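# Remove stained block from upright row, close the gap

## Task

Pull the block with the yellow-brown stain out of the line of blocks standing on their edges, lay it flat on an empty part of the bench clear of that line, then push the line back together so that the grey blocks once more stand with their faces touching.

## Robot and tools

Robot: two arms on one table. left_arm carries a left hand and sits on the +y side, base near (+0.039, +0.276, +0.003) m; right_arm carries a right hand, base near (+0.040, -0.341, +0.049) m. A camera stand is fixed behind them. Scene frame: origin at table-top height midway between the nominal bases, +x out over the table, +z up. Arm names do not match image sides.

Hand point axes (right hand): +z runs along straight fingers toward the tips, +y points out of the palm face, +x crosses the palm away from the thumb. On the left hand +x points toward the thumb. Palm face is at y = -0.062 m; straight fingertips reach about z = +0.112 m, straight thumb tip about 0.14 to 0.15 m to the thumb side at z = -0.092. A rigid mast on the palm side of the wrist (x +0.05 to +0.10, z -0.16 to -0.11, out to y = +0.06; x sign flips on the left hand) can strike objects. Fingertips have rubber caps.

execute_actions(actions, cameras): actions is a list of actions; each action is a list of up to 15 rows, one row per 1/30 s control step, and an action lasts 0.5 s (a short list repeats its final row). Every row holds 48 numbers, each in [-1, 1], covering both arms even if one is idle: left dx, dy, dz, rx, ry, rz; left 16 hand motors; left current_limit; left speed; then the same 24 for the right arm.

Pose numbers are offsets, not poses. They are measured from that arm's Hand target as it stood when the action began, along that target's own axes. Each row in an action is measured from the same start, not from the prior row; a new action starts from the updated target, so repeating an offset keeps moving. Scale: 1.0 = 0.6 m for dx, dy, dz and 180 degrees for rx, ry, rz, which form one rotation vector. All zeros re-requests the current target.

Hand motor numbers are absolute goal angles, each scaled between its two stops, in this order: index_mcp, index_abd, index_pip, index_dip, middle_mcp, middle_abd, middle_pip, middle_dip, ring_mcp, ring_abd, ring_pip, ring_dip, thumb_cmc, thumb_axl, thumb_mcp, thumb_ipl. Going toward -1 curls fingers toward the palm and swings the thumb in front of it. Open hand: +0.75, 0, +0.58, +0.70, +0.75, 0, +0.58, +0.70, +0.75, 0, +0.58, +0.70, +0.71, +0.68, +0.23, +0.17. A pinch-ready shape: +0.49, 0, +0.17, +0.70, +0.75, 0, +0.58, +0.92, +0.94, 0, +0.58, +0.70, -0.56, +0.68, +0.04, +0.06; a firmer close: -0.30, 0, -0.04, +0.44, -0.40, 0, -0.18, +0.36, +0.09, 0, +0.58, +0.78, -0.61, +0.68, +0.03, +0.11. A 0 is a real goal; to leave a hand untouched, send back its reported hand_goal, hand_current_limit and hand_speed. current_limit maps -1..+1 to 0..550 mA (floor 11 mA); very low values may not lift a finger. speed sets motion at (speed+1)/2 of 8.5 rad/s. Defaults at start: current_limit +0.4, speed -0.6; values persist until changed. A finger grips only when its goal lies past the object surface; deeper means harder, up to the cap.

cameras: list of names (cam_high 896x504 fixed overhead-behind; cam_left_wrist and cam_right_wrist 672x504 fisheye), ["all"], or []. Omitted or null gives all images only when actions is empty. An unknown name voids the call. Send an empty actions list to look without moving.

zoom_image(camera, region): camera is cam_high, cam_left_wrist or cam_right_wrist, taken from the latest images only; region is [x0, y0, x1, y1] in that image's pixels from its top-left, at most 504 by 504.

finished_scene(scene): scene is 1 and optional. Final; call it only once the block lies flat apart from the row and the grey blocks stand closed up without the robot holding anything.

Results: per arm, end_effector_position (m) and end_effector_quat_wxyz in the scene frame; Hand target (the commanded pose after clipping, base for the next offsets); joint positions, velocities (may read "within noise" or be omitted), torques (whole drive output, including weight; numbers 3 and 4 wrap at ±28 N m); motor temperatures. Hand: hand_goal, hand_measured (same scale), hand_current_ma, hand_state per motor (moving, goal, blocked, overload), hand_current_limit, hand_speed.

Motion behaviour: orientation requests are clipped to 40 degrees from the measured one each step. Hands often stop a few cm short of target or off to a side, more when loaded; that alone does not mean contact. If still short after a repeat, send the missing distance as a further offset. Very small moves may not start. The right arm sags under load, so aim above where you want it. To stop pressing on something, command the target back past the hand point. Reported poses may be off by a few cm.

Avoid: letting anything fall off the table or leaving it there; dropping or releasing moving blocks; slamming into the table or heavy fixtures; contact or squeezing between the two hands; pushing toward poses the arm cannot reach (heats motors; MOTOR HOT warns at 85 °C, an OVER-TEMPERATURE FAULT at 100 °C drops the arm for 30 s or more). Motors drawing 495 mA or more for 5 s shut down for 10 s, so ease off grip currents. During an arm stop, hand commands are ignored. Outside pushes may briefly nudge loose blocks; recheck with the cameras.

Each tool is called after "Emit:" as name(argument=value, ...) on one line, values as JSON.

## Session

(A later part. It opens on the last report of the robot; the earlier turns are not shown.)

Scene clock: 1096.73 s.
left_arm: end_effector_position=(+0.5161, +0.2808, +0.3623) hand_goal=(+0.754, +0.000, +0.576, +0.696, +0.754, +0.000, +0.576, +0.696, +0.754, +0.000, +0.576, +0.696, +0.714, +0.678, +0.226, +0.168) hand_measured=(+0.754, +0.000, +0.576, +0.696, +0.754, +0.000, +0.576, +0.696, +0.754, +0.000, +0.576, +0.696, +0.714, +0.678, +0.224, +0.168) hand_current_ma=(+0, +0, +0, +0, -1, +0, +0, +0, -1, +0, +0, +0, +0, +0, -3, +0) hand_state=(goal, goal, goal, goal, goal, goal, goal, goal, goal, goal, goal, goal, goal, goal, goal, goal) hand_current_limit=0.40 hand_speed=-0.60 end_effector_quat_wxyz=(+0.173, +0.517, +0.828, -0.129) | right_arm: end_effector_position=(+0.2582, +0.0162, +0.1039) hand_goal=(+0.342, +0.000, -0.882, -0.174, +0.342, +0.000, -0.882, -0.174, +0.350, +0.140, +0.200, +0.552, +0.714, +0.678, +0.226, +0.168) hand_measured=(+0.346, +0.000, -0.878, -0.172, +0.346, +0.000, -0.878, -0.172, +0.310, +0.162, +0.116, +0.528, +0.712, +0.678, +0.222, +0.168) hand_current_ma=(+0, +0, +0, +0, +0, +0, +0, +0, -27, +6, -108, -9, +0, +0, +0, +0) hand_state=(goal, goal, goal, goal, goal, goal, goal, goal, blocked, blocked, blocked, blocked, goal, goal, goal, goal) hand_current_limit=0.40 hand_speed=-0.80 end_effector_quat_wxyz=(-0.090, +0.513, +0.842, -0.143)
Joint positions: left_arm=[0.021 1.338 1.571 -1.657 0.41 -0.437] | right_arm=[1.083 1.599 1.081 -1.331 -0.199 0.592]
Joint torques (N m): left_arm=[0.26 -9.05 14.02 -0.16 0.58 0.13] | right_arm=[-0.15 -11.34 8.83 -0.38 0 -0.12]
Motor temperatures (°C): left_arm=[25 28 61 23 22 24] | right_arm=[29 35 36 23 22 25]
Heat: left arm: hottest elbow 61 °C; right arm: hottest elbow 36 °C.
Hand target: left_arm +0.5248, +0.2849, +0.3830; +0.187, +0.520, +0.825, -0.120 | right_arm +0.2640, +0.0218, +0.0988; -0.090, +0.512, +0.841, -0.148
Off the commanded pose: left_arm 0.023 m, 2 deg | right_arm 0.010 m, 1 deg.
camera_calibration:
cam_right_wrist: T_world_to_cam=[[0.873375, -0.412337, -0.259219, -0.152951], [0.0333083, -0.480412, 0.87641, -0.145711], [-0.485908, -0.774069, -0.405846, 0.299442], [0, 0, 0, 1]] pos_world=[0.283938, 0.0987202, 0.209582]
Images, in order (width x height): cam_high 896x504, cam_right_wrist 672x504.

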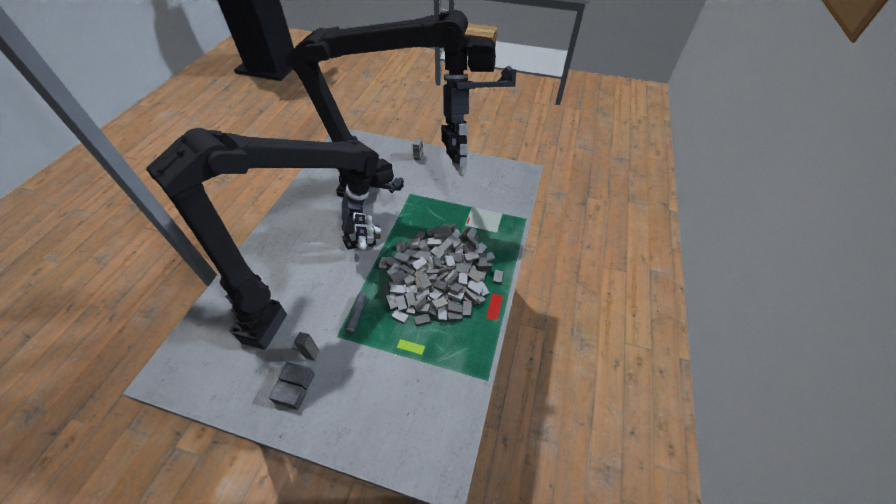

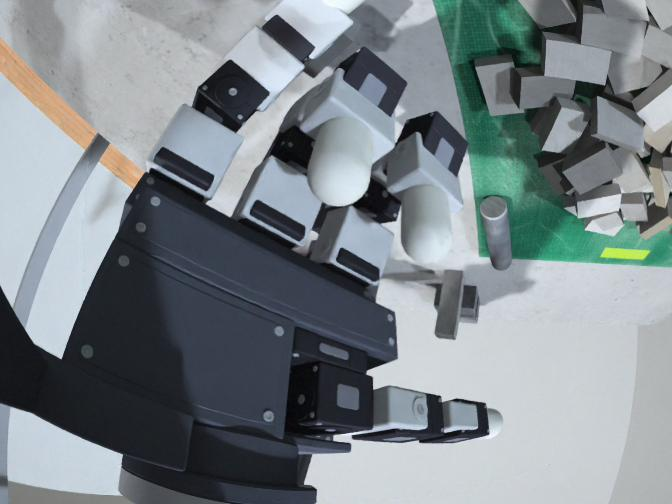

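Emit:
execute_actions(actions=[[[0,0,0,0,0,0,0.754,0,0.576,0.696,0.754,0,0.576,0.696,0.754,0,0.576,0.696,0.714,0.678,0.226,0.168,0.4,-0.6,0,0,0,0,0,0,0.342,0,-0.883,-0.174,0.342,0,-0.883,-0.174,0.615,0.14,-0.498,0.551,0.714,0.678,0.226,0.168,0.4,-0.7]],[[0,0,0,0,0,0,0.754,0,0.576,0.696,0.754,0,0.576,0.696,0.754,0,0.576,0.696,0.714,0.678,0.226,0.168,0.4,-0.6,0,0,0,0,0,0,0.342,0,-0.883,-0.174,0.342,0,-0.883,-0.174,0.7,0.26,-0.45,0.551,0.714,0.678,0.226,0.168,0.4,-0.7]]], cameras=["cam_high"])

Emit:
zoom_image(camera="cam_high", region=[340, 205, 400, 255])

Scene clock: 1118.53 s.
left_arm: end_effector_position=(+0.5161, +0.2808, +0.3623) hand_goal=(+0.754, +0.000, +0.576, +0.696, +0.754, +0.000, +0.576, +0.696, +0.754, +0.000, +0.576, +0.696, +0.714, +0.678, +0.226, +0.168) hand_measured=(+0.754, +0.000, +0.576, +0.696, +0.754, +0.000, +0.576, +0.696, +0.754, +0.000, +0.576, +0.696, +0.714, +0.678, +0.224, +0.168) hand_current_ma=(+0, +0, +0, +0, -1, +0, +0, +0, -1, +0, +0, +0, +0, +0, -3, +0) hand_state=(goal, goal, goal, goal, goal, goal, goal, goal, goal, goal, goal, goal, goal, goal, goal, goal) hand_current_limit=0.40 hand_speed=-0.60 end_effector_quat_wxyz=(+0.173, +0.517, +0.828, -0.129) | right_arm: end_effector_position=(+0.2596, +0.0160, +0.1041) hand_goal=(+0.342, +0.000, -0.882, -0.174, +0.342, +0.000, -0.882, -0.174, +0.700, +0.260, -0.450, +0.552, +0.714, +0.678, +0.226, +0.168) hand_measured=(+0.346, +0.000, -0.878, -0.172, +0.346, +0.000, -0.878, -0.172, +0.694, +0.256, -0.444, +0.550, +0.712, +0.678, +0.222, +0.168) hand_current_ma=(+0, +0, +0, +0, +0, +0, +0, +0, -1, +0, +1, +0, +0, +0, +0, +0) hand_state=(goal, goal, goal, goal, goal, goal, goal, goal, goal, goal, goal, goal, goal, goal, goal, goal) hand_current_limit=0.40 hand_speed=-0.70 end_effector_quat_wxyz=(-0.089, +0.513, +0.842, -0.143)
Joint positions: left_arm=[0.021 1.338 1.571 -1.657 0.41 -0.437] | right_arm=[1.082 1.6 1.083 -1.331 -0.196 0.592]
Joint torques (N m): left_arm=[-0.15 -9.11 13.94 0.01 0.59 0.12] | right_arm=[0.03 -11.05 8.79 -0.38 -0.19 -0.12]
Motor temperatures (°C): left_arm=[25 28 62 23 22 24] | right_arm=[29 34 36 23 22 25]
Heat: left arm: hottest elbow 62 °C; right arm: hottest elbow 36 °C.
Hand target: left_arm +0.5248, +0.2849, +0.3830; +0.187, +0.520, +0.825, -0.120 | right_arm +0.2639, +0.0219, +0.0988; -0.091, +0.512, +0.841, -0.148
Off the commanded pose: left_arm 0.023 m, 2 deg | right_arm 0.009 m, 1 deg.
Images, in order (width x height): cam_high 896x504.

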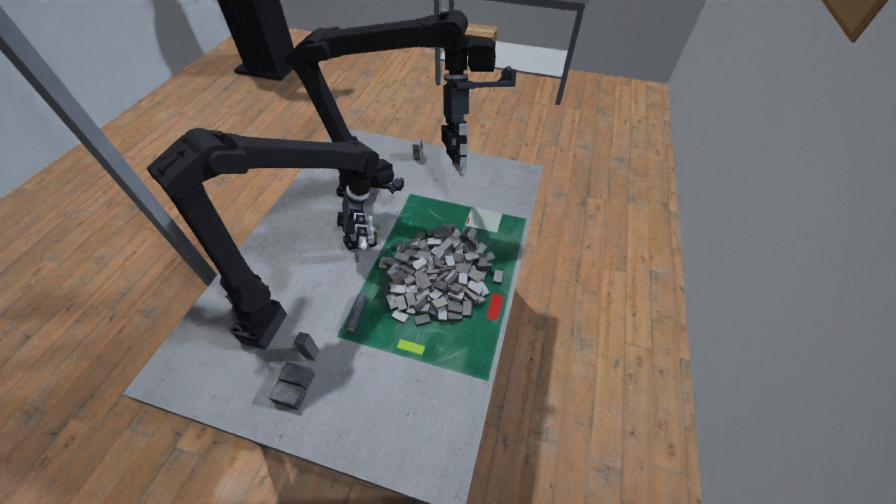

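Scaled by 8.400 from the camera's 896x504 image, which has a finer 1280x720 frame.

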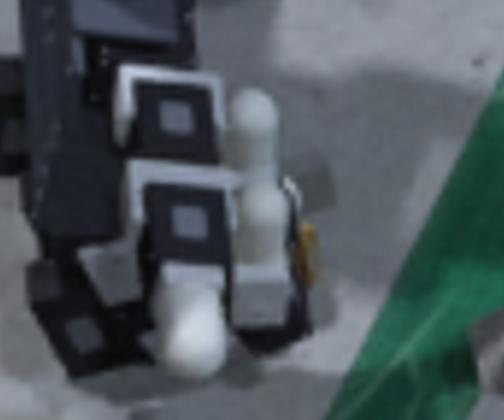

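Emit:
execute_actions(actions=[[[0,0,0,0,0,0,0.754,0,0.576,0.696,0.754,0,0.576,0.696,0.754,0,0.576,0.696,0.714,0.678,0.226,0.168,0.4,-0.6,0,-0.0228,-0.0627,0,0,0,0.342,0,-0.883,-0.174,0.342,0,-0.883,-0.174,0.615,0.1,-0.498,0.551,0.714,0.678,0.226,0.168,0.4,-0.6]],[[0,0,0,0,0,0,0.754,0,0.576,0.696,0.754,0,0.576,0.696,0.754,0,0.576,0.696,0.714,0.678,0.226,0.168,0.4,-0.6,0,-0.0228,-0.0627,0,0,0,0.342,0,-0.883,-0.174,0.342,0,-0.883,-0.174,0.615,0.1,-0.498,0.551,0.714,0.678,0.226,0.168,0.4,-0.6]]], cameras=["cam_high","cam_right_wrist"])

Emit:
zoom_image(camera="cam_high", region=[340, 205, 400, 255])

Emit:
zoom_image(camera="cam_right_wrist", region=[180, 0, 420, 130])

Scene clock: 1127.50 s.
left_arm: end_effector_position=(+0.5161, +0.2808, +0.3623) hand_goal=(+0.754, +0.000, +0.576, +0.696, +0.754, +0.000, +0.576, +0.696, +0.754, +0.000, +0.576, +0.696, +0.714, +0.678, +0.226, +0.168) hand_measured=(+0.754, +0.000, +0.576, +0.696, +0.754, +0.000, +0.576, +0.696, +0.754, +0.000, +0.576, +0.696, +0.714, +0.678, +0.224, +0.168) hand_current_ma=(+0, +0, +0, +0, -1, +0, +0, +0, -1, +0, +0, +0, +0, +0, -3, +0) hand_state=(goal, goal, goal, goal, goal, goal, goal, goal, goal, goal, goal, goal, goal, goal, goal, goal) hand_current_limit=0.40 hand_speed=-0.60 end_effector_quat_wxyz=(+0.173, +0.517, +0.828, -0.129) | right_arm: end_effector_position=(+0.2573, +0.0117, +0.1671) hand_goal=(+0.342, +0.000, -0.882, -0.174, +0.342, +0.000, -0.882, -0.174, +0.616, +0.100, -0.498, +0.552, +0.714, +0.678, +0.226, +0.168) hand_measured=(+0.346, +0.000, -0.878, -0.172, +0.346, +0.000, -0.878, -0.172, +0.618, +0.102, -0.492, +0.550, +0.712, +0.678, +0.222, +0.168) hand_current_ma=(+0, +0, +0, +0, +0, +0, +0, +0, +0, +0, +1, +0, +0, +0, +0, +0) hand_state=(goal, goal, goal, goal, goal, goal, goal, goal, goal, goal, goal, goal, goal, goal, goal, goal) hand_current_limit=0.40 hand_speed=-0.60 end_effector_quat_wxyz=(-0.088, +0.513, +0.839, -0.160)
Joint positions: left_arm=[0.021 1.338 1.571 -1.657 0.41 -0.437] | right_arm=[1.082 1.54 1.191 -1.534 -0.196 0.592]
Joint torques (N m): left_arm=[-0.15 -9 13.87 -0.21 0.61 0.11] | right_arm=[0.09 -13.92 10.69 -0.81 -0.17 -0.11]
Motor temperatures (°C): left_arm=[25 28 62 23 22 24] | right_arm=[29 34 37 23 22 25]
Heat: left arm: hottest elbow 62 °C; right arm: hottest elbow 37 °C.
Hand target: left_arm +0.5248, +0.2849, +0.3830; +0.187, +0.520, +0.825, -0.120 | right_arm +0.2639, +0.0219, +0.1789; -0.091, +0.512, +0.841, -0.148
Off the commanded pose: left_arm 0.023 m, 2 deg | right_arm 0.017 m, 1 deg.
camera_calibration:
cam_right_wrist: T_world_to_cam=[[0.870012, -0.420675, -0.257122, -0.136976], [0.0445881, -0.452243, 0.89078, -0.208751], [-0.49101, -0.786454, -0.3747, 0.317411], [0, 0, 0, 1]] pos_world=[0.28433, 0.0976002, 0.269666]
Images, in order (width x height): cam_high 896x504, cam_right_wrist 672x504.

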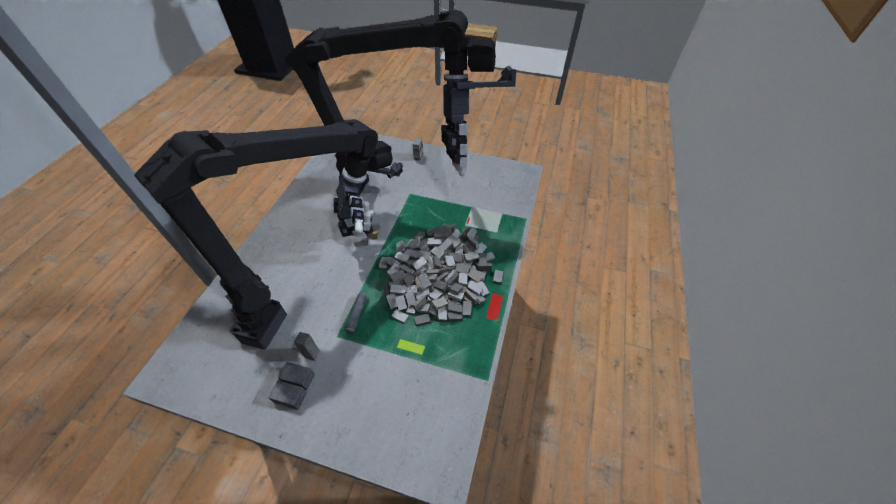

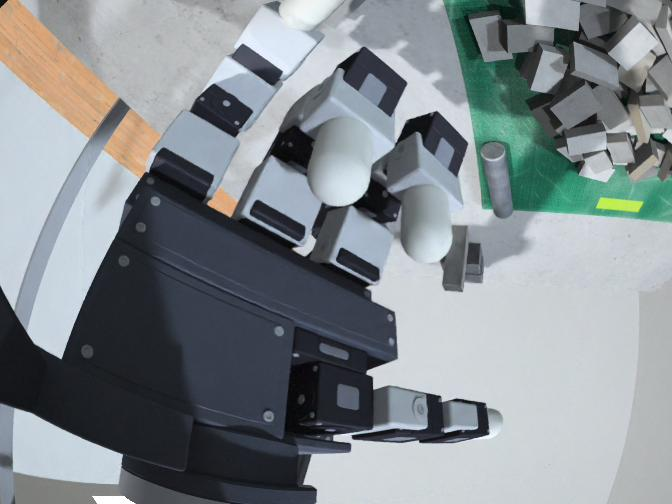

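Scaled by 8.400 from the camera's 896x504 image, which has a finer 1280x720 frame.

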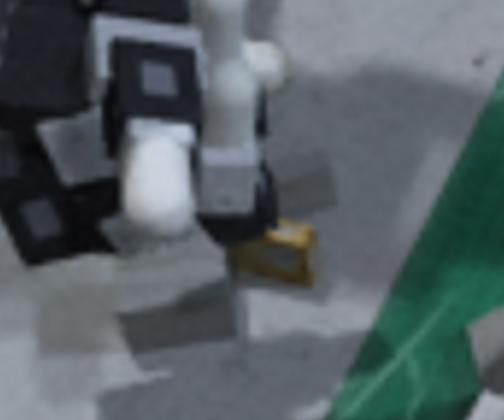

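Scaled by 2.100 from the camera's 672x504 image, which has a finer 960x720 frame.

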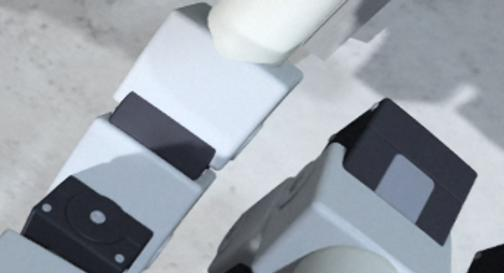

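Emit:
execute_actions(actions=[[[0,0,0,0,0,0,0.754,0,0.576,0.696,0.754,0,0.576,0.696,0.754,0,0.576,0.696,0.714,0.678,0.226,0.168,0.4,-0.6,-0.0133,-0.0197,0.0005,-0.0833,0,0,0.342,0,-0.883,-0.174,0.342,0,-0.883,-0.174,0.4,0,0,0.552,0.714,0.678,0.226,0.168,0.4,-0.6]],[[0,0,0,0,0,0,0.754,0,0.576,0.696,0.754,0,0.576,0.696,0.754,0,0.576,0.696,0.714,0.678,0.226,0.168,0.4,-0.6,-0.0133,-0.0192,-0.0045,-0.0833,0,0,0.342,0,-0.883,-0.174,0.342,0,-0.883,-0.174,0.4,0,0.2,0.552,0.714,0.678,0.226,0.168,0.4,-0.6]],[[0,0,0,0,0,0,0.754,0,0.576,0.696,0.754,0,0.576,0.696,0.754,0,0.576,0.696,0.714,0.678,0.226,0.168,0.4,-0.6,-0.0133,-0.0173,-0.0093,-0.0833,0,0,0.342,0,-0.883,-0.174,0.342,0,-0.883,-0.174,0.5,0,0.4,0.696,0.714,0.678,0.226,0.168,0.4,-0.6]]], cameras=["cam_high","cam_right_wrist"])

Emit:
zoom_image(camera="cam_high", region=[340, 205, 400, 255])

Emit:
zoom_image(camera="cam_right_wrist", region=[180, 0, 380, 110])

Scene clock: 1140.73 s.
left_arm: end_effector_position=(+0.5161, +0.2808, +0.3623) hand_goal=(+0.754, +0.000, +0.576, +0.696, +0.754, +0.000, +0.576, +0.696, +0.754, +0.000, +0.576, +0.696, +0.714, +0.678, +0.226, +0.168) hand_measured=(+0.754, +0.000, +0.576, +0.696, +0.754, +0.000, +0.576, +0.696, +0.754, +0.000, +0.576, +0.696, +0.714, +0.678, +0.224, +0.168) hand_current_ma=(+0, +0, +0, +0, -1, +0, +0, +0, -1, +0, +0, +0, +0, +0, -3, +0) hand_state=(goal, goal, goal, goal, goal, goal, goal, goal, goal, goal, goal, goal, goal, goal, goal, goal) hand_current_limit=0.40 hand_speed=-0.60 end_effector_quat_wxyz=(+0.173, +0.517, +0.828, -0.129) | right_arm: end_effector_position=(+0.2494, -0.0147, +0.1909) hand_goal=(+0.342, +0.000, -0.882, -0.174, +0.342, +0.000, -0.882, -0.174, +0.500, +0.000, +0.400, +0.696, +0.714, +0.678, +0.226, +0.168) hand_measured=(+0.346, +0.000, -0.878, -0.172, +0.346, +0.000, -0.878, -0.172, +0.504, +0.002, +0.400, +0.694, +0.716, +0.678, +0.222, +0.168) hand_current_ma=(+0, +0, +0, +0, +0, +0, +0, +0, +0, +0, +0, +0, +0, +0, +0, +0) hand_state=(goal, goal, goal, goal, goal, goal, goal, goal, goal, goal, goal, goal, goal, goal, goal, goal) hand_current_limit=0.40 hand_speed=-0.60 end_effector_quat_wxyz=(+0.115, +0.509, +0.834, +0.179)
Joint positions: left_arm=[0.021 1.338 1.571 -1.657 0.41 -0.437] | right_arm=[1.328 1.133 0.681 -0.839 0.328 0.819]
Joint torques (N m): left_arm=[-0.15 -8.76 13.96 -0.18 0.59 0.15] | right_arm=[1.67 -7.71 7.53 1.42 0.72 0]
Motor temperatures (°C): left_arm=[25 28 62 23 22 24] | right_arm=[29 34 40 23 22 25]
Heat: left arm: hottest elbow 62 °C; right arm: hottest elbow 40 °C.
Hand target: left_arm +0.5248, +0.2849, +0.3830; +0.187, +0.520, +0.825, -0.120 | right_arm +0.2451, -0.0148, +0.1900; +0.112, +0.508, +0.834, +0.185
Off the commanded pose: left_arm 0.023 m, 2 deg | right_arm 0.005 m, 1 deg.
camera_calibration:
cam_right_wrist: T_world_to_cam=[[0.883089, -0.407432, 0.232708, -0.231725], [-0.467829, -0.726611, 0.503163, -0.0438111], [-0.0359162, -0.553205, -0.832271, 0.278961], [0, 0, 0, 1]] pos_world=[0.194157, 0.0280769, 0.30814]
Images, in order (width x height): cam_high 896x504, cam_right_wrist 672x504.

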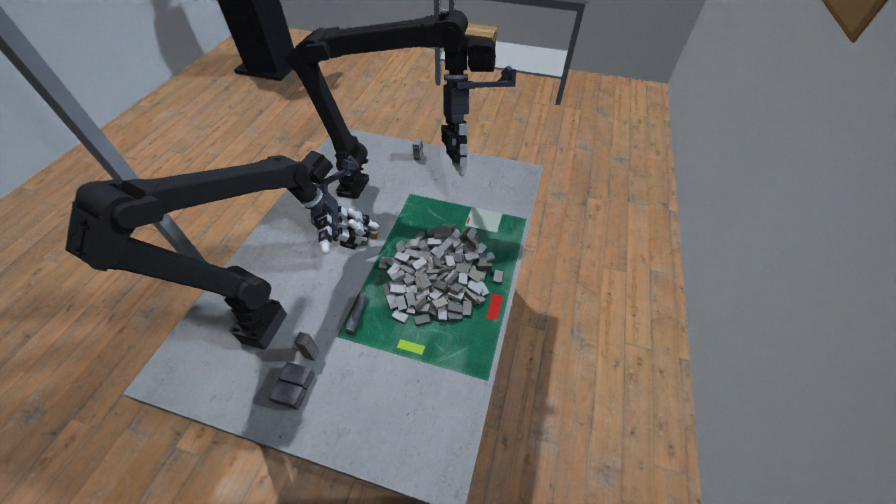

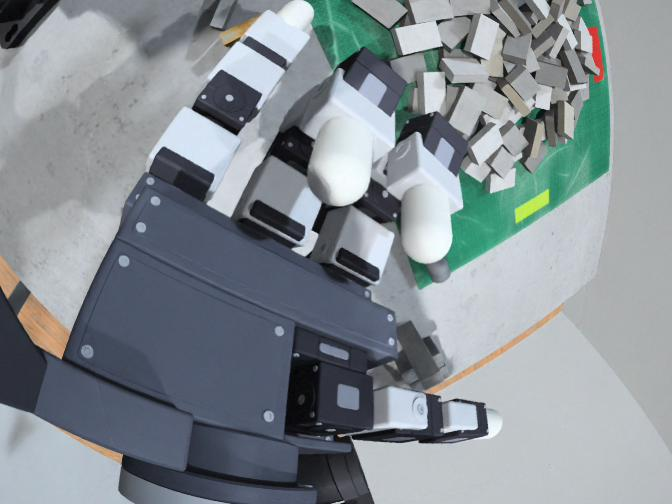

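Scaled by 8.400 from the camera's 896x504 image, which has a finer 1280x720 frame.

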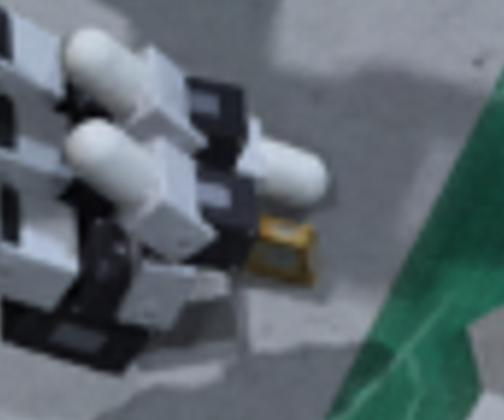

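Scaled by 2.520 from the camera's 672x504 image, which has a finer 960x720 frame.

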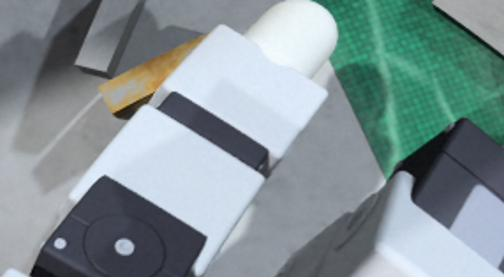

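Emit:
execute_actions(actions=[[[0,0,0,0,0,0,0.754,0,0.576,0.696,0.754,0,0.576,0.696,0.754,0,0.576,0.696,0.714,0.678,0.226,0.168,0.4,-0.6,0,-0.0453,-0.0211,0,0,0,0.342,0,-0.883,-0.174,0.342,0,-0.883,-0.174,0.616,0,0.5,0.696,0.714,0.678,0.226,0.168,0.4,-0.6]],[[0,0,0,0,0,0,0.754,0,0.576,0.696,0.754,0,0.576,0.696,0.754,0,0.576,0.696,0.714,0.678,0.226,0.168,0.4,-0.6,0,-0.0453,-0.0211,0,0,0,0.342,0,-0.883,-0.174,0.342,0,-0.883,-0.174,0.616,0,0.577,0.696,0.714,0.678,0.226,0.168,0.4,-0.6]]], cameras=["cam_high","cam_right_wrist"])

Emit:
zoom_image(camera="cam_right_wrist", region=[200, 0, 400, 110])

Emit:
zoom_image(camera="cam_high", region=[340, 205, 400, 255])

Scene clock: 1148.23 s.
left_arm: end_effector_position=(+0.5161, +0.2808, +0.3623) hand_goal=(+0.754, +0.000, +0.576, +0.696, +0.754, +0.000, +0.576, +0.696, +0.754, +0.000, +0.576, +0.696, +0.714, +0.678, +0.226, +0.168) hand_measured=(+0.754, +0.000, +0.576, +0.696, +0.754, +0.000, +0.576, +0.696, +0.754, +0.000, +0.576, +0.696, +0.714, +0.678, +0.224, +0.168) hand_current_ma=(+0, +0, +0, +0, -1, +0, +0, +0, -1, +0, +0, +0, +0, +0, -3, +0) hand_state=(goal, goal, goal, goal, goal, goal, goal, goal, goal, goal, goal, goal, goal, goal, goal, goal) hand_current_limit=0.40 hand_speed=-0.60 end_effector_quat_wxyz=(+0.173, +0.517, +0.828, -0.129) | right_arm: end_effector_position=(+0.1959, -0.0380, +0.1909) hand_goal=(+0.342, +0.000, -0.882, -0.174, +0.342, +0.000, -0.882, -0.174, +0.616, +0.000, +0.578, +0.696, +0.714, +0.678, +0.226, +0.168) hand_measured=(+0.346, +0.000, -0.878, -0.172, +0.346, +0.000, -0.878, -0.172, +0.620, +0.002, +0.576, +0.694, +0.716, +0.678, +0.222, +0.168) hand_current_ma=(+0, +0, +0, +0, +0, +0, +0, +0, +0, +0, +0, +0, +0, +0, +0, +0) hand_state=(goal, goal, goal, goal, goal, goal, goal, goal, goal, goal, goal, goal, goal, goal, goal, goal) hand_current_limit=0.40 hand_speed=-0.60 end_effector_quat_wxyz=(+0.112, +0.509, +0.833, +0.186)
Joint positions: left_arm=[0.021 1.338 1.571 -1.657 0.41 -0.437] | right_arm=[1.513 1.04 0.619 -0.918 0.376 1.01]
Joint torques (N m): left_arm=[0.26 -9.29 13.94 -0.23 0.61 0.13] | right_arm=[1.85 -6.36 7.64 0.44 0.78 0]
Motor temperatures (°C): left_arm=[25 28 62 23 23 24] | right_arm=[29 34 39 23 22 25]
Heat: left arm: hottest elbow 62 °C; right arm: hottest elbow 39 °C.
Hand target: left_arm +0.5248, +0.2849, +0.3830; +0.187, +0.520, +0.825, -0.120 | right_arm +0.1918, -0.0424, +0.1898; +0.112, +0.508, +0.834, +0.185
Off the commanded pose: left_arm 0.023 m, 2 deg | right_arm 0.006 m, 0 deg.
camera_calibration:
cam_right_wrist: T_world_to_cam=[[0.882327, -0.411303, 0.228757, -0.193175], [-0.469442, -0.7345, 0.490035, -0.0832911], [-0.0335307, -0.539759, -0.841151, 0.265881], [0, 0, 0, 1]] pos_world=[0.140258, 0.00288091, 0.308652]
Images, in order (width x height): cam_high 896x504, cam_right_wrist 672x504.

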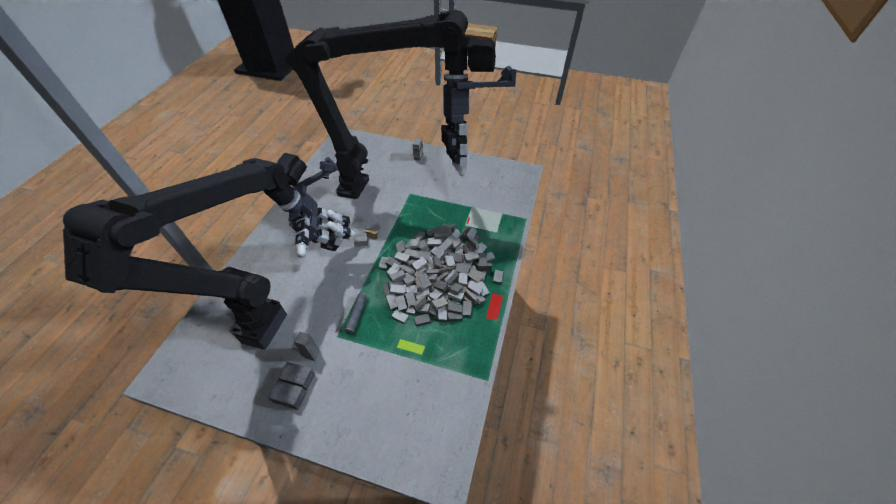

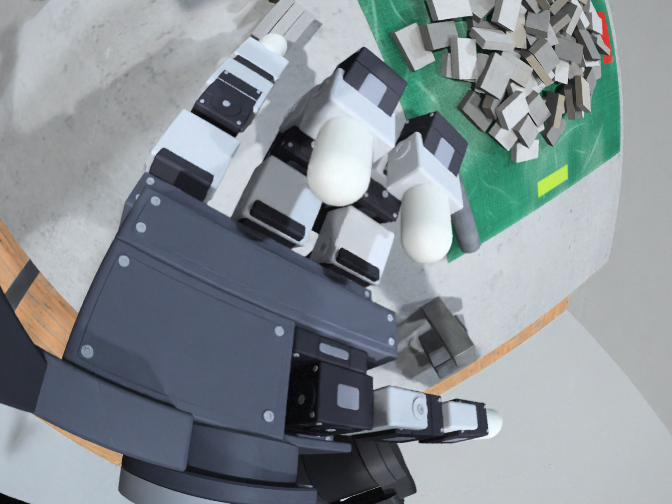

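Scaled by 2.520 from the camera's 672x504 image, which has a finer 960x720 frame.

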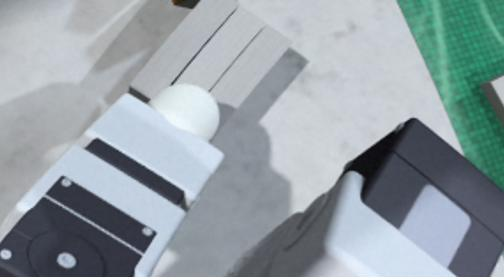

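Scaled by 8.400 from the camera's 896x504 image, which has a finer 1280x720 frame.

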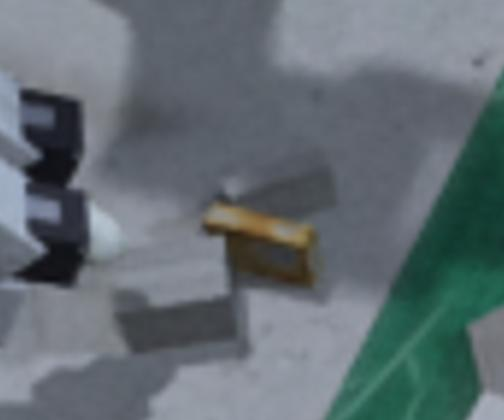

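Emit:
execute_actions(actions=[[[-0.04,-0.041,0.0195,0,0,0,0.754,0,0.576,0.696,0.754,0,0.576,0.696,0.754,0,0.576,0.696,0.714,0.678,0.226,0.168,0.4,-0.6,0,0,0,0,0,0,0.342,0,-0.883,-0.174,0.342,0,-0.883,-0.174,0.616,0,0.577,0.696,0.714,0.678,0.226,0.168,0.4,-0.6]],[[-0.0703,-0.0723,0.034,0,0,0,0.754,0,0.576,0.696,0.754,0,0.576,0.696,0.754,0,0.576,0.696,0.714,0.678,0.226,0.168,0.4,-0.6,0,0,0,0,0,0,0.342,0,-0.883,-0.174,0.342,0,-0.883,-0.174,0.616,0,0.577,0.696,0.714,0.678,0.226,0.168,0.4,-0.6]],[[-0.0703,-0.0723,0.034,0,0,0,0.754,0,0.576,0.696,0.754,0,0.576,0.696,0.754,0,0.576,0.696,0.714,0.678,0.226,0.168,0.4,-0.6,0,0,0,0,0,0,0.342,0,-0.883,-0.174,0.342,0,-0.883,-0.174,0.616,0,0.577,0.696,0.714,0.678,0.226,0.168,0.4,-0.6]],[[-0.0703,-0.0723,0.034,0,0,0,0.754,0,0.576,0.696,0.754,0,0.576,0.696,0.754,0,0.576,0.696,0.714,0.678,0.226,0.168,0.4,-0.6,0,0,0,0,0,0,0.342,0,-0.883,-0.174,0.342,0,-0.883,-0.174,0.616,0,0.577,0.696,0.714,0.678,0.226,0.168,0.4,-0.6]],[[-0.0703,-0.0723,0.034,0,0,0,0.754,0,0.576,0.696,0.754,0,0.576,0.696,0.754,0,0.576,0.696,0.714,0.678,0.226,0.168,0.4,-0.6,0,0,0,0,0,0,0.342,0,-0.883,-0.174,0.342,0,-0.883,-0.174,0.616,0,0.577,0.696,0.714,0.678,0.226,0.168,0.4,-0.6]],[[-0.03,-0.031,0.0145,0,0,0,0.754,0,0.576,0.696,0.754,0,0.576,0.696,0.754,0,0.576,0.696,0.714,0.678,0.226,0.168,0.4,-0.6,0,0,0,0,0,0,0.342,0,-0.883,-0.174,0.342,0,-0.883,-0.174,0.616,0,0.577,0.696,0.714,0.678,0.226,0.168,0.4,-0.6]]], cameras=["cam_left_wrist"])

Emit:
zoom_image(camera="cam_left_wrist", region=[230, 190, 320, 270])

Scene clock: 1178.70 s.
left_arm: end_effector_position=(+0.4216, -0.0058, +0.3588) hand_goal=(+0.754, +0.000, +0.576, +0.696, +0.754, +0.000, +0.576, +0.696, +0.754, +0.000, +0.576, +0.696, +0.714, +0.678, +0.226, +0.168) hand_measured=(+0.752, +0.000, +0.576, +0.696, +0.752, +0.000, +0.576, +0.696, +0.752, +0.000, +0.576, +0.696, +0.714, +0.678, +0.224, +0.168) hand_current_ma=(-1, +0, +0, +0, -1, +0, +0, +0, -1, +0, +0, +0, +0, +0, -3, +0) hand_state=(goal, goal, goal, goal, goal, goal, goal, goal, goal, goal, goal, goal, goal, goal, goal, goal) hand_current_limit=0.40 hand_speed=-0.60 end_effector_quat_wxyz=(+0.158, +0.522, +0.831, -0.113) | right_arm: end_effector_position=(+0.1958, -0.0380, +0.1910) hand_goal=(+0.342, +0.000, -0.882, -0.174, +0.342, +0.000, -0.882, -0.174, +0.616, +0.000, +0.578, +0.696, +0.714, +0.678, +0.226, +0.168) hand_measured=(+0.346, +0.000, -0.878, -0.172, +0.346, +0.000, -0.878, -0.172, +0.620, +0.002, +0.576, +0.694, +0.716, +0.678, +0.222, +0.168) hand_current_ma=(+0, +0, +0, +0, +0, +0, +0, +0, +0, +0, +0, +0, +0, +0, +0, +0) hand_state=(goal, goal, goal, goal, goal, goal, goal, goal, goal, goal, goal, goal, goal, goal, goal, goal) hand_current_limit=0.40 hand_speed=-0.60 end_effector_quat_wxyz=(+0.112, +0.510, +0.832, +0.187)
Joint positions: left_arm=[-0.786 1.339 1.555 -1.428 0.157 -1.237] | right_arm=[1.514 1.04 0.619 -0.918 0.377 1.011]
Joint torques (N m): left_arm=[-1.2 -9.88 14.52 1.33 0.07 -0.11] | right_arm=[1.79 -6.3 7.64 0.36 0.78 -0.01]
Motor temperatures (°C): left_arm=[25 28 63 23 22 24] | right_arm=[29 34 39 23 22 25]
Heat: left arm: hottest elbow 63 °C; right arm: hottest elbow 39 °C.
Hand target: left_arm +0.4302, -0.0197, +0.3829; +0.187, +0.520, +0.825, -0.120 | right_arm +0.1918, -0.0424, +0.1899; +0.112, +0.508, +0.834, +0.185
Off the commanded pose: left_arm 0.029 m, 4 deg | right_arm 0.006 m, 0 deg.
camera_calibration:
cam_left_wrist: T_world_to_cam=[[-0.252237, -0.928693, 0.271855, -0.0243411], [-0.786665, 0.360397, 0.501271, 0.108113], [-0.563503, -0.0874202, -0.821476, 0.658167], [0, 0, 0, 1]] pos_world=[0.449788, -0.00403202, 0.493092]
Images, in order (width x height): cam_left_wrist 672x504.

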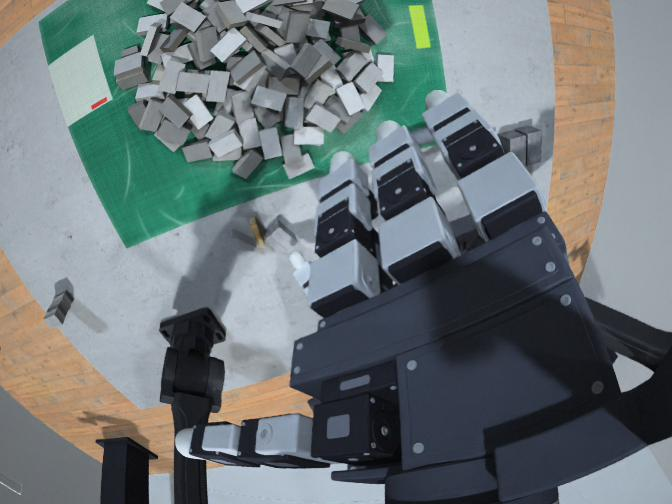

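Scaled by 5.600 from the camera's 672x504 image, which has a finer 960x720 frame.

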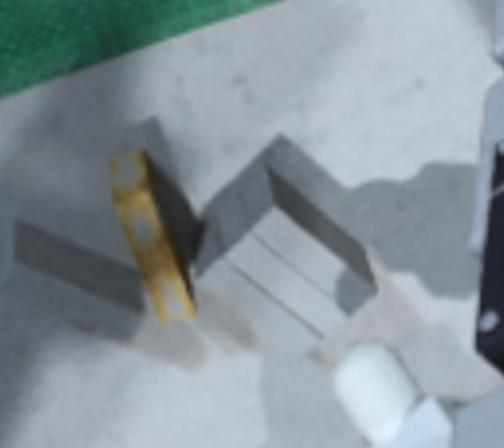

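Emit:
execute_actions(actions=[[[0,0,0,0,0,0,0.754,0,0.576,0.696,0.754,0,0.576,0.696,0.754,0,0.576,0.696,0.714,0.678,0.226,0.168,0.4,-0.6,0.0217,0.0543,0.0253,0,0,0,0.342,0,-0.883,-0.174,0.342,0,-0.883,-0.174,0.616,0,0.577,0.696,0.714,0.678,0.226,0.168,0.4,-0.6]],[[0,0,0,0,0,0,0.754,0,0.576,0.696,0.754,0,0.576,0.696,0.754,0,0.576,0.696,0.714,0.678,0.226,0.168,0.4,-0.6,0.0217,0.0543,0.0253,0,0,0,0.342,0,-0.883,-0.174,0.342,0,-0.883,-0.174,0.616,0,0.577,0.696,0.714,0.678,0.226,0.168,0.4,-0.6]]], cameras=["cam_left_wrist","cam_right_wrist"])

Emit:
zoom_image(camera="cam_left_wrist", region=[220, 190, 310, 270])

Emit:
zoom_image(camera="cam_right_wrist", region=[180, 0, 380, 110])

Scene clock: 1260.80 s.
left_arm: end_effector_position=(+0.4216, -0.0057, +0.3588) hand_goal=(+0.754, +0.000, +0.576, +0.696, +0.754, +0.000, +0.576, +0.696, +0.754, +0.000, +0.576, +0.696, +0.714, +0.678, +0.226, +0.168) hand_measured=(+0.752, +0.000, +0.576, +0.696, +0.752, +0.000, +0.576, +0.696, +0.752, +0.000, +0.576, +0.696, +0.714, +0.678, +0.224, +0.168) hand_current_ma=(-1, +0, +0, +0, -1, +0, +0, +0, -1, +0, +0, +0, +0, +0, -3, +0) hand_state=(goal, goal, goal, goal, goal, goal, goal, goal, goal, goal, goal, goal, goal, goal, goal, goal) hand_current_limit=0.40 hand_speed=-0.60 end_effector_quat_wxyz=(+0.158, +0.521, +0.831, -0.113) | right_arm: end_effector_position=(+0.2358, -0.0044, +0.1783) hand_goal=(+0.342, +0.000, -0.882, -0.174, +0.342, +0.000, -0.882, -0.174, +0.616, +0.000, +0.578, +0.696, +0.714, +0.678, +0.226, +0.168) hand_measured=(+0.346, +0.000, -0.878, -0.172, +0.346, +0.000, -0.878, -0.172, +0.620, +0.002, +0.576, +0.694, +0.716, +0.678, +0.222, +0.168) hand_current_ma=(+0, +0, +0, +0, +0, +0, +0, +0, +0, +0, +0, +0, +0, +0, +0, +0) hand_state=(goal, goal, goal, goal, goal, goal, goal, goal, goal, goal, goal, goal, goal, goal, goal, goal) hand_current_limit=0.40 hand_speed=-0.60 end_effector_quat_wxyz=(+0.118, +0.506, +0.837, +0.171)
Joint positions: left_arm=[-0.786 1.339 1.555 -1.428 0.157 -1.238] | right_arm=[1.381 1.184 0.687 -0.826 0.342 0.866]
Joint torques (N m): left_arm=[-1.26 -9.35 14.63 1.28 0.05 -0.09] | right_arm=[-0.62 -5.6 11.85 1.31 0.5 -0.22]
Motor temperatures (°C): left_arm=[25 28 68 23 22 24] | right_arm=[28 33 38 23 23 25]
Heat: left arm: hottest elbow 68 °C; right arm: hottest elbow 38 °C.
Hand target: left_arm +0.4302, -0.0197, +0.3829; +0.187, +0.520, +0.825, -0.119 | right_arm +0.2438, +0.0137, +0.1900; +0.112, +0.508, +0.834, +0.185
Off the commanded pose: left_arm 0.029 m, 4 deg | right_arm 0.023 m, 2 deg.
camera_calibration:
cam_left_wrist: T_world_to_cam=[[-0.251434, -0.92893, 0.271789, -0.0245785], [-0.78693, 0.359689, 0.501363, 0.10815], [-0.56349, -0.0878192, -0.821442, 0.658153], [0, 0, 0, 1]] pos_world=[0.449789, -0.0039337, 0.493092]
cam_right_wrist: T_world_to_cam=[[0.885798, -0.39837, 0.238041, -0.214045], [-0.46279, -0.720199, 0.516854, -0.0399888], [-0.0344619, -0.567991, -0.822313, 0.27156], [0, 0, 0, 1]] pos_world=[0.180453, 0.0401742, 0.294927]
Images, in order (width x height): cam_left_wrist 672x504, cam_right_wrist 672x504.

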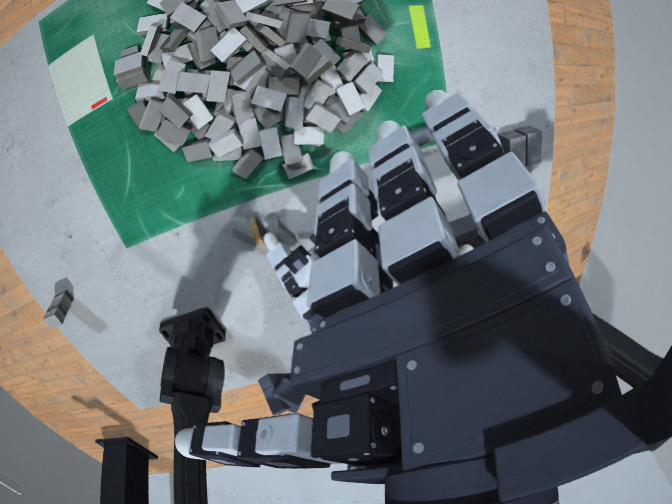

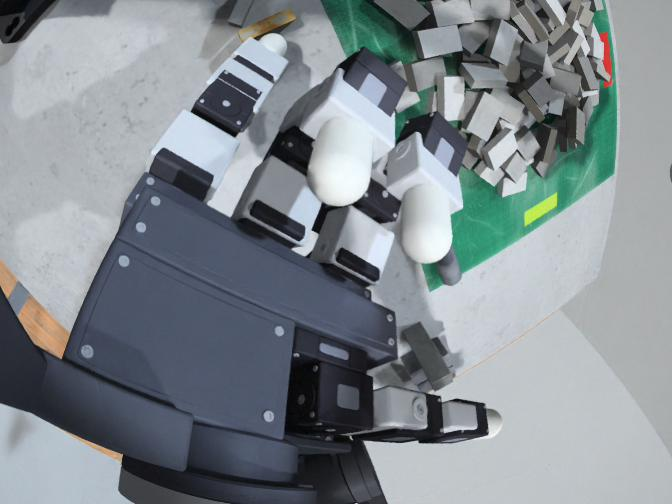

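Scaled by 5.600 from the camera's 672x504 image, which has a finer 960x720 frame.

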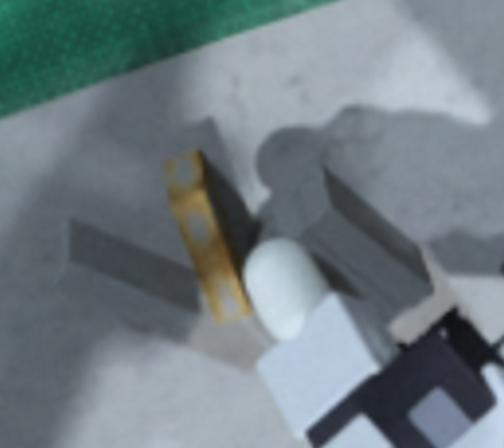

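Scaled by 2.520 from the camera's 672x504 image, which has a finer 960x720 frame.

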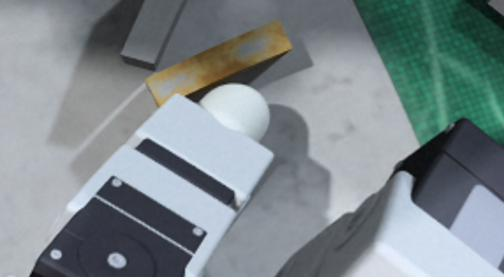

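Emit:
execute_actions(actions=[[[0,0,0,0,0,0,0.754,0,0.576,0.696,0.754,0,0.576,0.696,0.754,0,0.576,0.696,0.714,0.678,0.226,0.168,0.4,-0.6,0.0179,0.029,0.0044,0,0,0,0.342,0,-0.883,-0.174,0.342,0,-0.883,-0.174,0.5,0,0.577,0.696,0.714,0.678,0.226,0.168,0.4,-0.6]]], cameras=["cam_right_wrist"])

Emit:
zoom_image(camera="cam_right_wrist", region=[180, 0, 380, 110])

Scene clock: 1270.50 s.
left_arm: end_effector_position=(+0.4216, -0.0057, +0.3588) hand_goal=(+0.754, +0.000, +0.576, +0.696, +0.754, +0.000, +0.576, +0.696, +0.754, +0.000, +0.576, +0.696, +0.714, +0.678, +0.226, +0.168) hand_measured=(+0.752, +0.000, +0.576, +0.696, +0.752, +0.000, +0.576, +0.696, +0.752, +0.000, +0.576, +0.696, +0.714, +0.678, +0.224, +0.168) hand_current_ma=(-1, +0, +0, +0, -1, +0, +0, +0, -1, +0, +0, +0, +0, +0, -3, +0) hand_state=(goal, goal, goal, goal, goal, goal, goal, goal, goal, goal, goal, goal, goal, goal, goal, goal) hand_current_limit=0.40 hand_speed=-0.60 end_effector_quat_wxyz=(+0.158, +0.521, +0.831, -0.113) | right_arm: end_effector_position=(+0.2454, +0.0137, +0.1841) hand_goal=(+0.342, +0.000, -0.882, -0.174, +0.342, +0.000, -0.882, -0.174, +0.500, +0.000, +0.578, +0.696, +0.714, +0.678, +0.226, +0.168) hand_measured=(+0.346, +0.000, -0.878, -0.172, +0.346, +0.000, -0.878, -0.172, +0.512, +0.002, +0.578, +0.694, +0.716, +0.678, +0.222, +0.168) hand_current_ma=(+0, +0, +0, +0, +0, +0, +0, +0, +3, +0, +0, +0, +0, +0, +0, +0) hand_state=(goal, goal, goal, goal, goal, goal, goal, goal, goal, goal, goal, goal, goal, goal, goal, goal) hand_current_limit=0.40 hand_speed=-0.60 end_effector_quat_wxyz=(+0.117, +0.506, +0.837, +0.173)
Joint positions: left_arm=[-0.786 1.339 1.555 -1.428 0.157 -1.238] | right_arm=[1.36 1.23 0.739 -0.824 0.336 0.846]
Joint torques (N m): left_arm=[-1.2 -9.52 14.6 1.25 0.05 -0.07] | right_arm=[-0.56 -6.48 11.85 1.32 0.5 -0.22]
Motor temperatures (°C): left_arm=[25 28 68 23 22 24] | right_arm=[28 33 40 23 23 25]
Heat: left arm: hottest elbow 68 °C; right arm: hottest elbow 40 °C.
Hand target: left_arm +0.4302, -0.0197, +0.3829; +0.187, +0.520, +0.825, -0.119 | right_arm +0.2538, +0.0311, +0.1949; +0.112, +0.508, +0.834, +0.185
Off the commanded pose: left_arm 0.029 m, 4 deg | right_arm 0.022 m, 2 deg.
camera_calibration:
cam_right_wrist: T_world_to_cam=[[0.885947, -0.399003, 0.23642, -0.216479], [-0.462474, -0.721724, 0.515007, -0.0251977], [-0.0348587, -0.565607, -0.823938, 0.287366], [0, 0, 0, 1]] pos_world=[0.190153, 0.057975, 0.300929]
Images, in order (width x height): cam_right_wrist 672x504.

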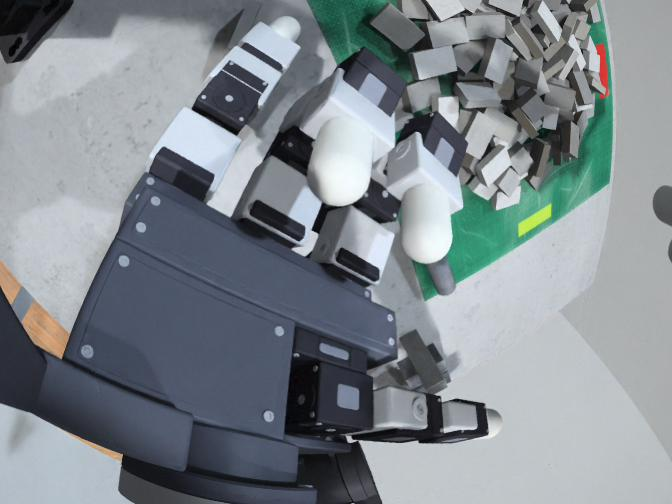

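Scaled by 2.520 from the camera's 672x504 image, which has a finer 960x720 frame.

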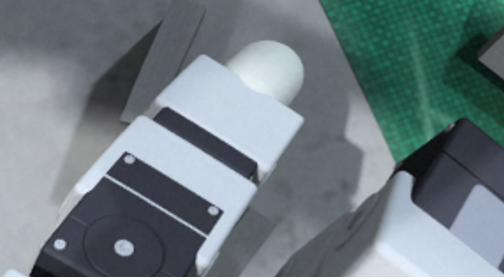

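Emit:
execute_actions(actions=[[[0,0,0,0,0,0,0.754,0,0.576,0.696,0.754,0,0.576,0.696,0.754,0,0.576,0.696,0.714,0.678,0.226,0.168,0.4,-0.6,0,-0.0085,0.0181,0,0,0,0.342,0,-0.883,-0.174,0.342,0,-0.883,-0.174,0.616,0,0.577,0.696,0.714,0.678,0.226,0.168,0,-0.7]]], cameras=["cam_right_wrist","cam_left_wrist"])

Emit:
zoom_image(camera="cam_right_wrist", region=[180, 0, 380, 110])

Emit:
zoom_image(camera="cam_left_wrist", region=[220, 190, 310, 270])

Scene clock: 1277.20 s.
left_arm: end_effector_position=(+0.4216, -0.0057, +0.3588) hand_goal=(+0.754, +0.000, +0.576, +0.696, +0.754, +0.000, +0.576, +0.696, +0.754, +0.000, +0.576, +0.696, +0.714, +0.678, +0.226, +0.168) hand_measured=(+0.752, +0.000, +0.576, +0.696, +0.752, +0.000, +0.576, +0.696, +0.752, +0.000, +0.576, +0.696, +0.714, +0.678, +0.224, +0.168) hand_current_ma=(-1, +0, +0, +0, -1, +0, +0, +0, -1, +0, +0, +0, +0, +0, -3, +0) hand_state=(goal, goal, goal, goal, goal, goal, goal, goal, goal, goal, goal, goal, goal, goal, goal, goal) hand_current_limit=0.40 hand_speed=-0.60 end_effector_quat_wxyz=(+0.158, +0.521, +0.831, -0.113) | right_arm: end_effector_position=(+0.2469, +0.0209, +0.1800) hand_goal=(+0.342, +0.000, -0.882, -0.174, +0.342, +0.000, -0.882, -0.174, +0.616, +0.000, +0.578, +0.696, +0.714, +0.678, +0.226, +0.168) hand_measured=(+0.346, +0.000, -0.878, -0.172, +0.346, +0.000, -0.878, -0.172, +0.618, +0.002, +0.578, +0.694, +0.716, +0.678, +0.222, +0.168) hand_current_ma=(+0, +0, +0, +0, +0, +0, +0, +0, +0, +0, +0, +0, +0, +0, +0, +0) hand_state=(goal, goal, goal, goal, goal, goal, goal, goal, goal, goal, goal, goal, goal, goal, goal, goal) hand_current_limit=0.00 hand_speed=-0.70 end_effector_quat_wxyz=(+0.114, +0.506, +0.836, +0.180)
Joint positions: left_arm=[-0.786 1.339 1.555 -1.428 0.157 -1.238] | right_arm=[1.36 1.25 0.739 -0.786 0.336 0.845]
Joint torques (N m): left_arm=[-1.08 -9.58 14.52 1.29 0.05 -0.09] | right_arm=[-0.67 -6.77 10.26 1.44 0.49 -0.22]
Motor temperatures (°C): left_arm=[25 28 68 23 22 24] | right_arm=[28 33 40 23 23 25]
Heat: left arm: hottest elbow 68 °C; right arm: hottest elbow 40 °C.
Hand target: left_arm +0.4302, -0.0197, +0.3829; +0.187, +0.520, +0.825, -0.119 | right_arm +0.2537, +0.0310, +0.1830; +0.112, +0.508, +0.834, +0.185
Off the commanded pose: left_arm 0.029 m, 4 deg | right_arm 0.013 m, 1 deg.
camera_calibration:
cam_left_wrist: T_world_to_cam=[[-0.251434, -0.92893, 0.271789, -0.0245785], [-0.78693, 0.359689, 0.501363, 0.10815], [-0.56349, -0.0878192, -0.821442, 0.658153], [0, 0, 0, 1]] pos_world=[0.449789, -0.0039337, 0.493092]
cam_right_wrist: T_world_to_cam=[[0.885409, -0.402413, 0.232624, -0.213059], [-0.463704, -0.730191, 0.501796, -0.0143362], [-0.0320693, -0.552163, -0.833119, 0.288656], [0, 0, 0, 1]] pos_world=[0.191253, 0.0631794, 0.297241]
Images, in order (width x height): cam_left_wrist 672x504, cam_right_wrist 672x504.

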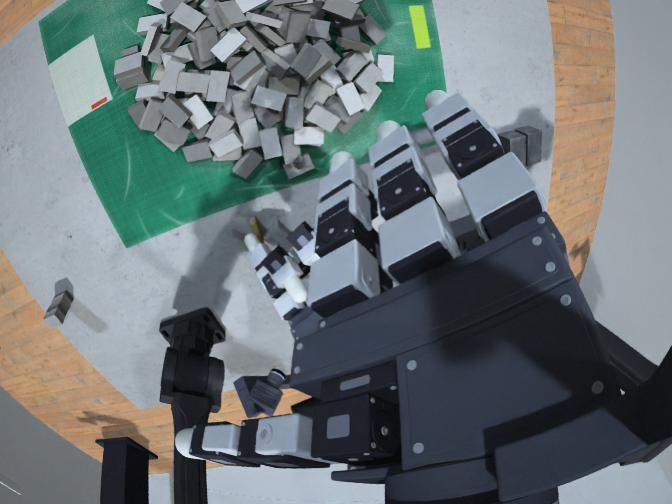

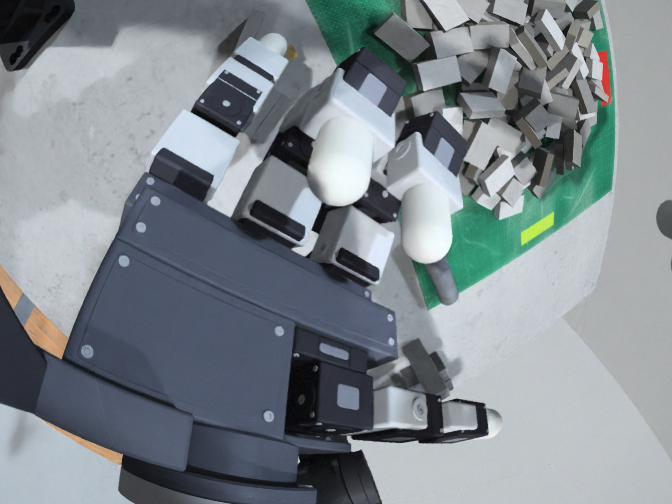

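Scaled by 2.520 from the camera's 672x504 image, which has a finer 960x720 frame.

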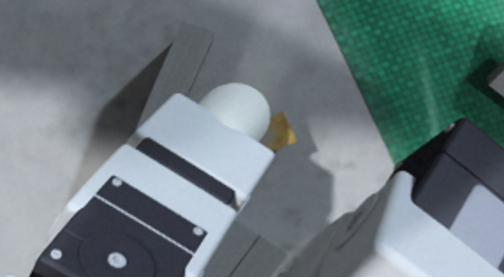

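Scaled by 5.600 from the camera's 672x504 image, which has a finer 960x720 frame.

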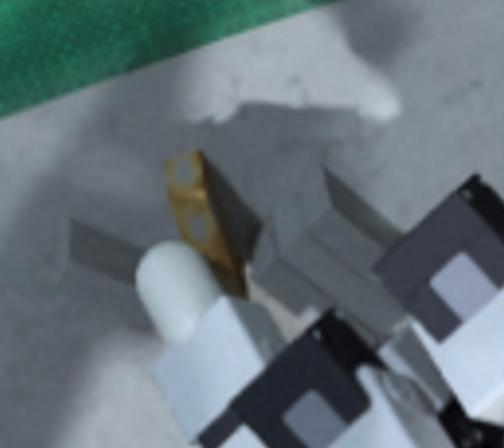

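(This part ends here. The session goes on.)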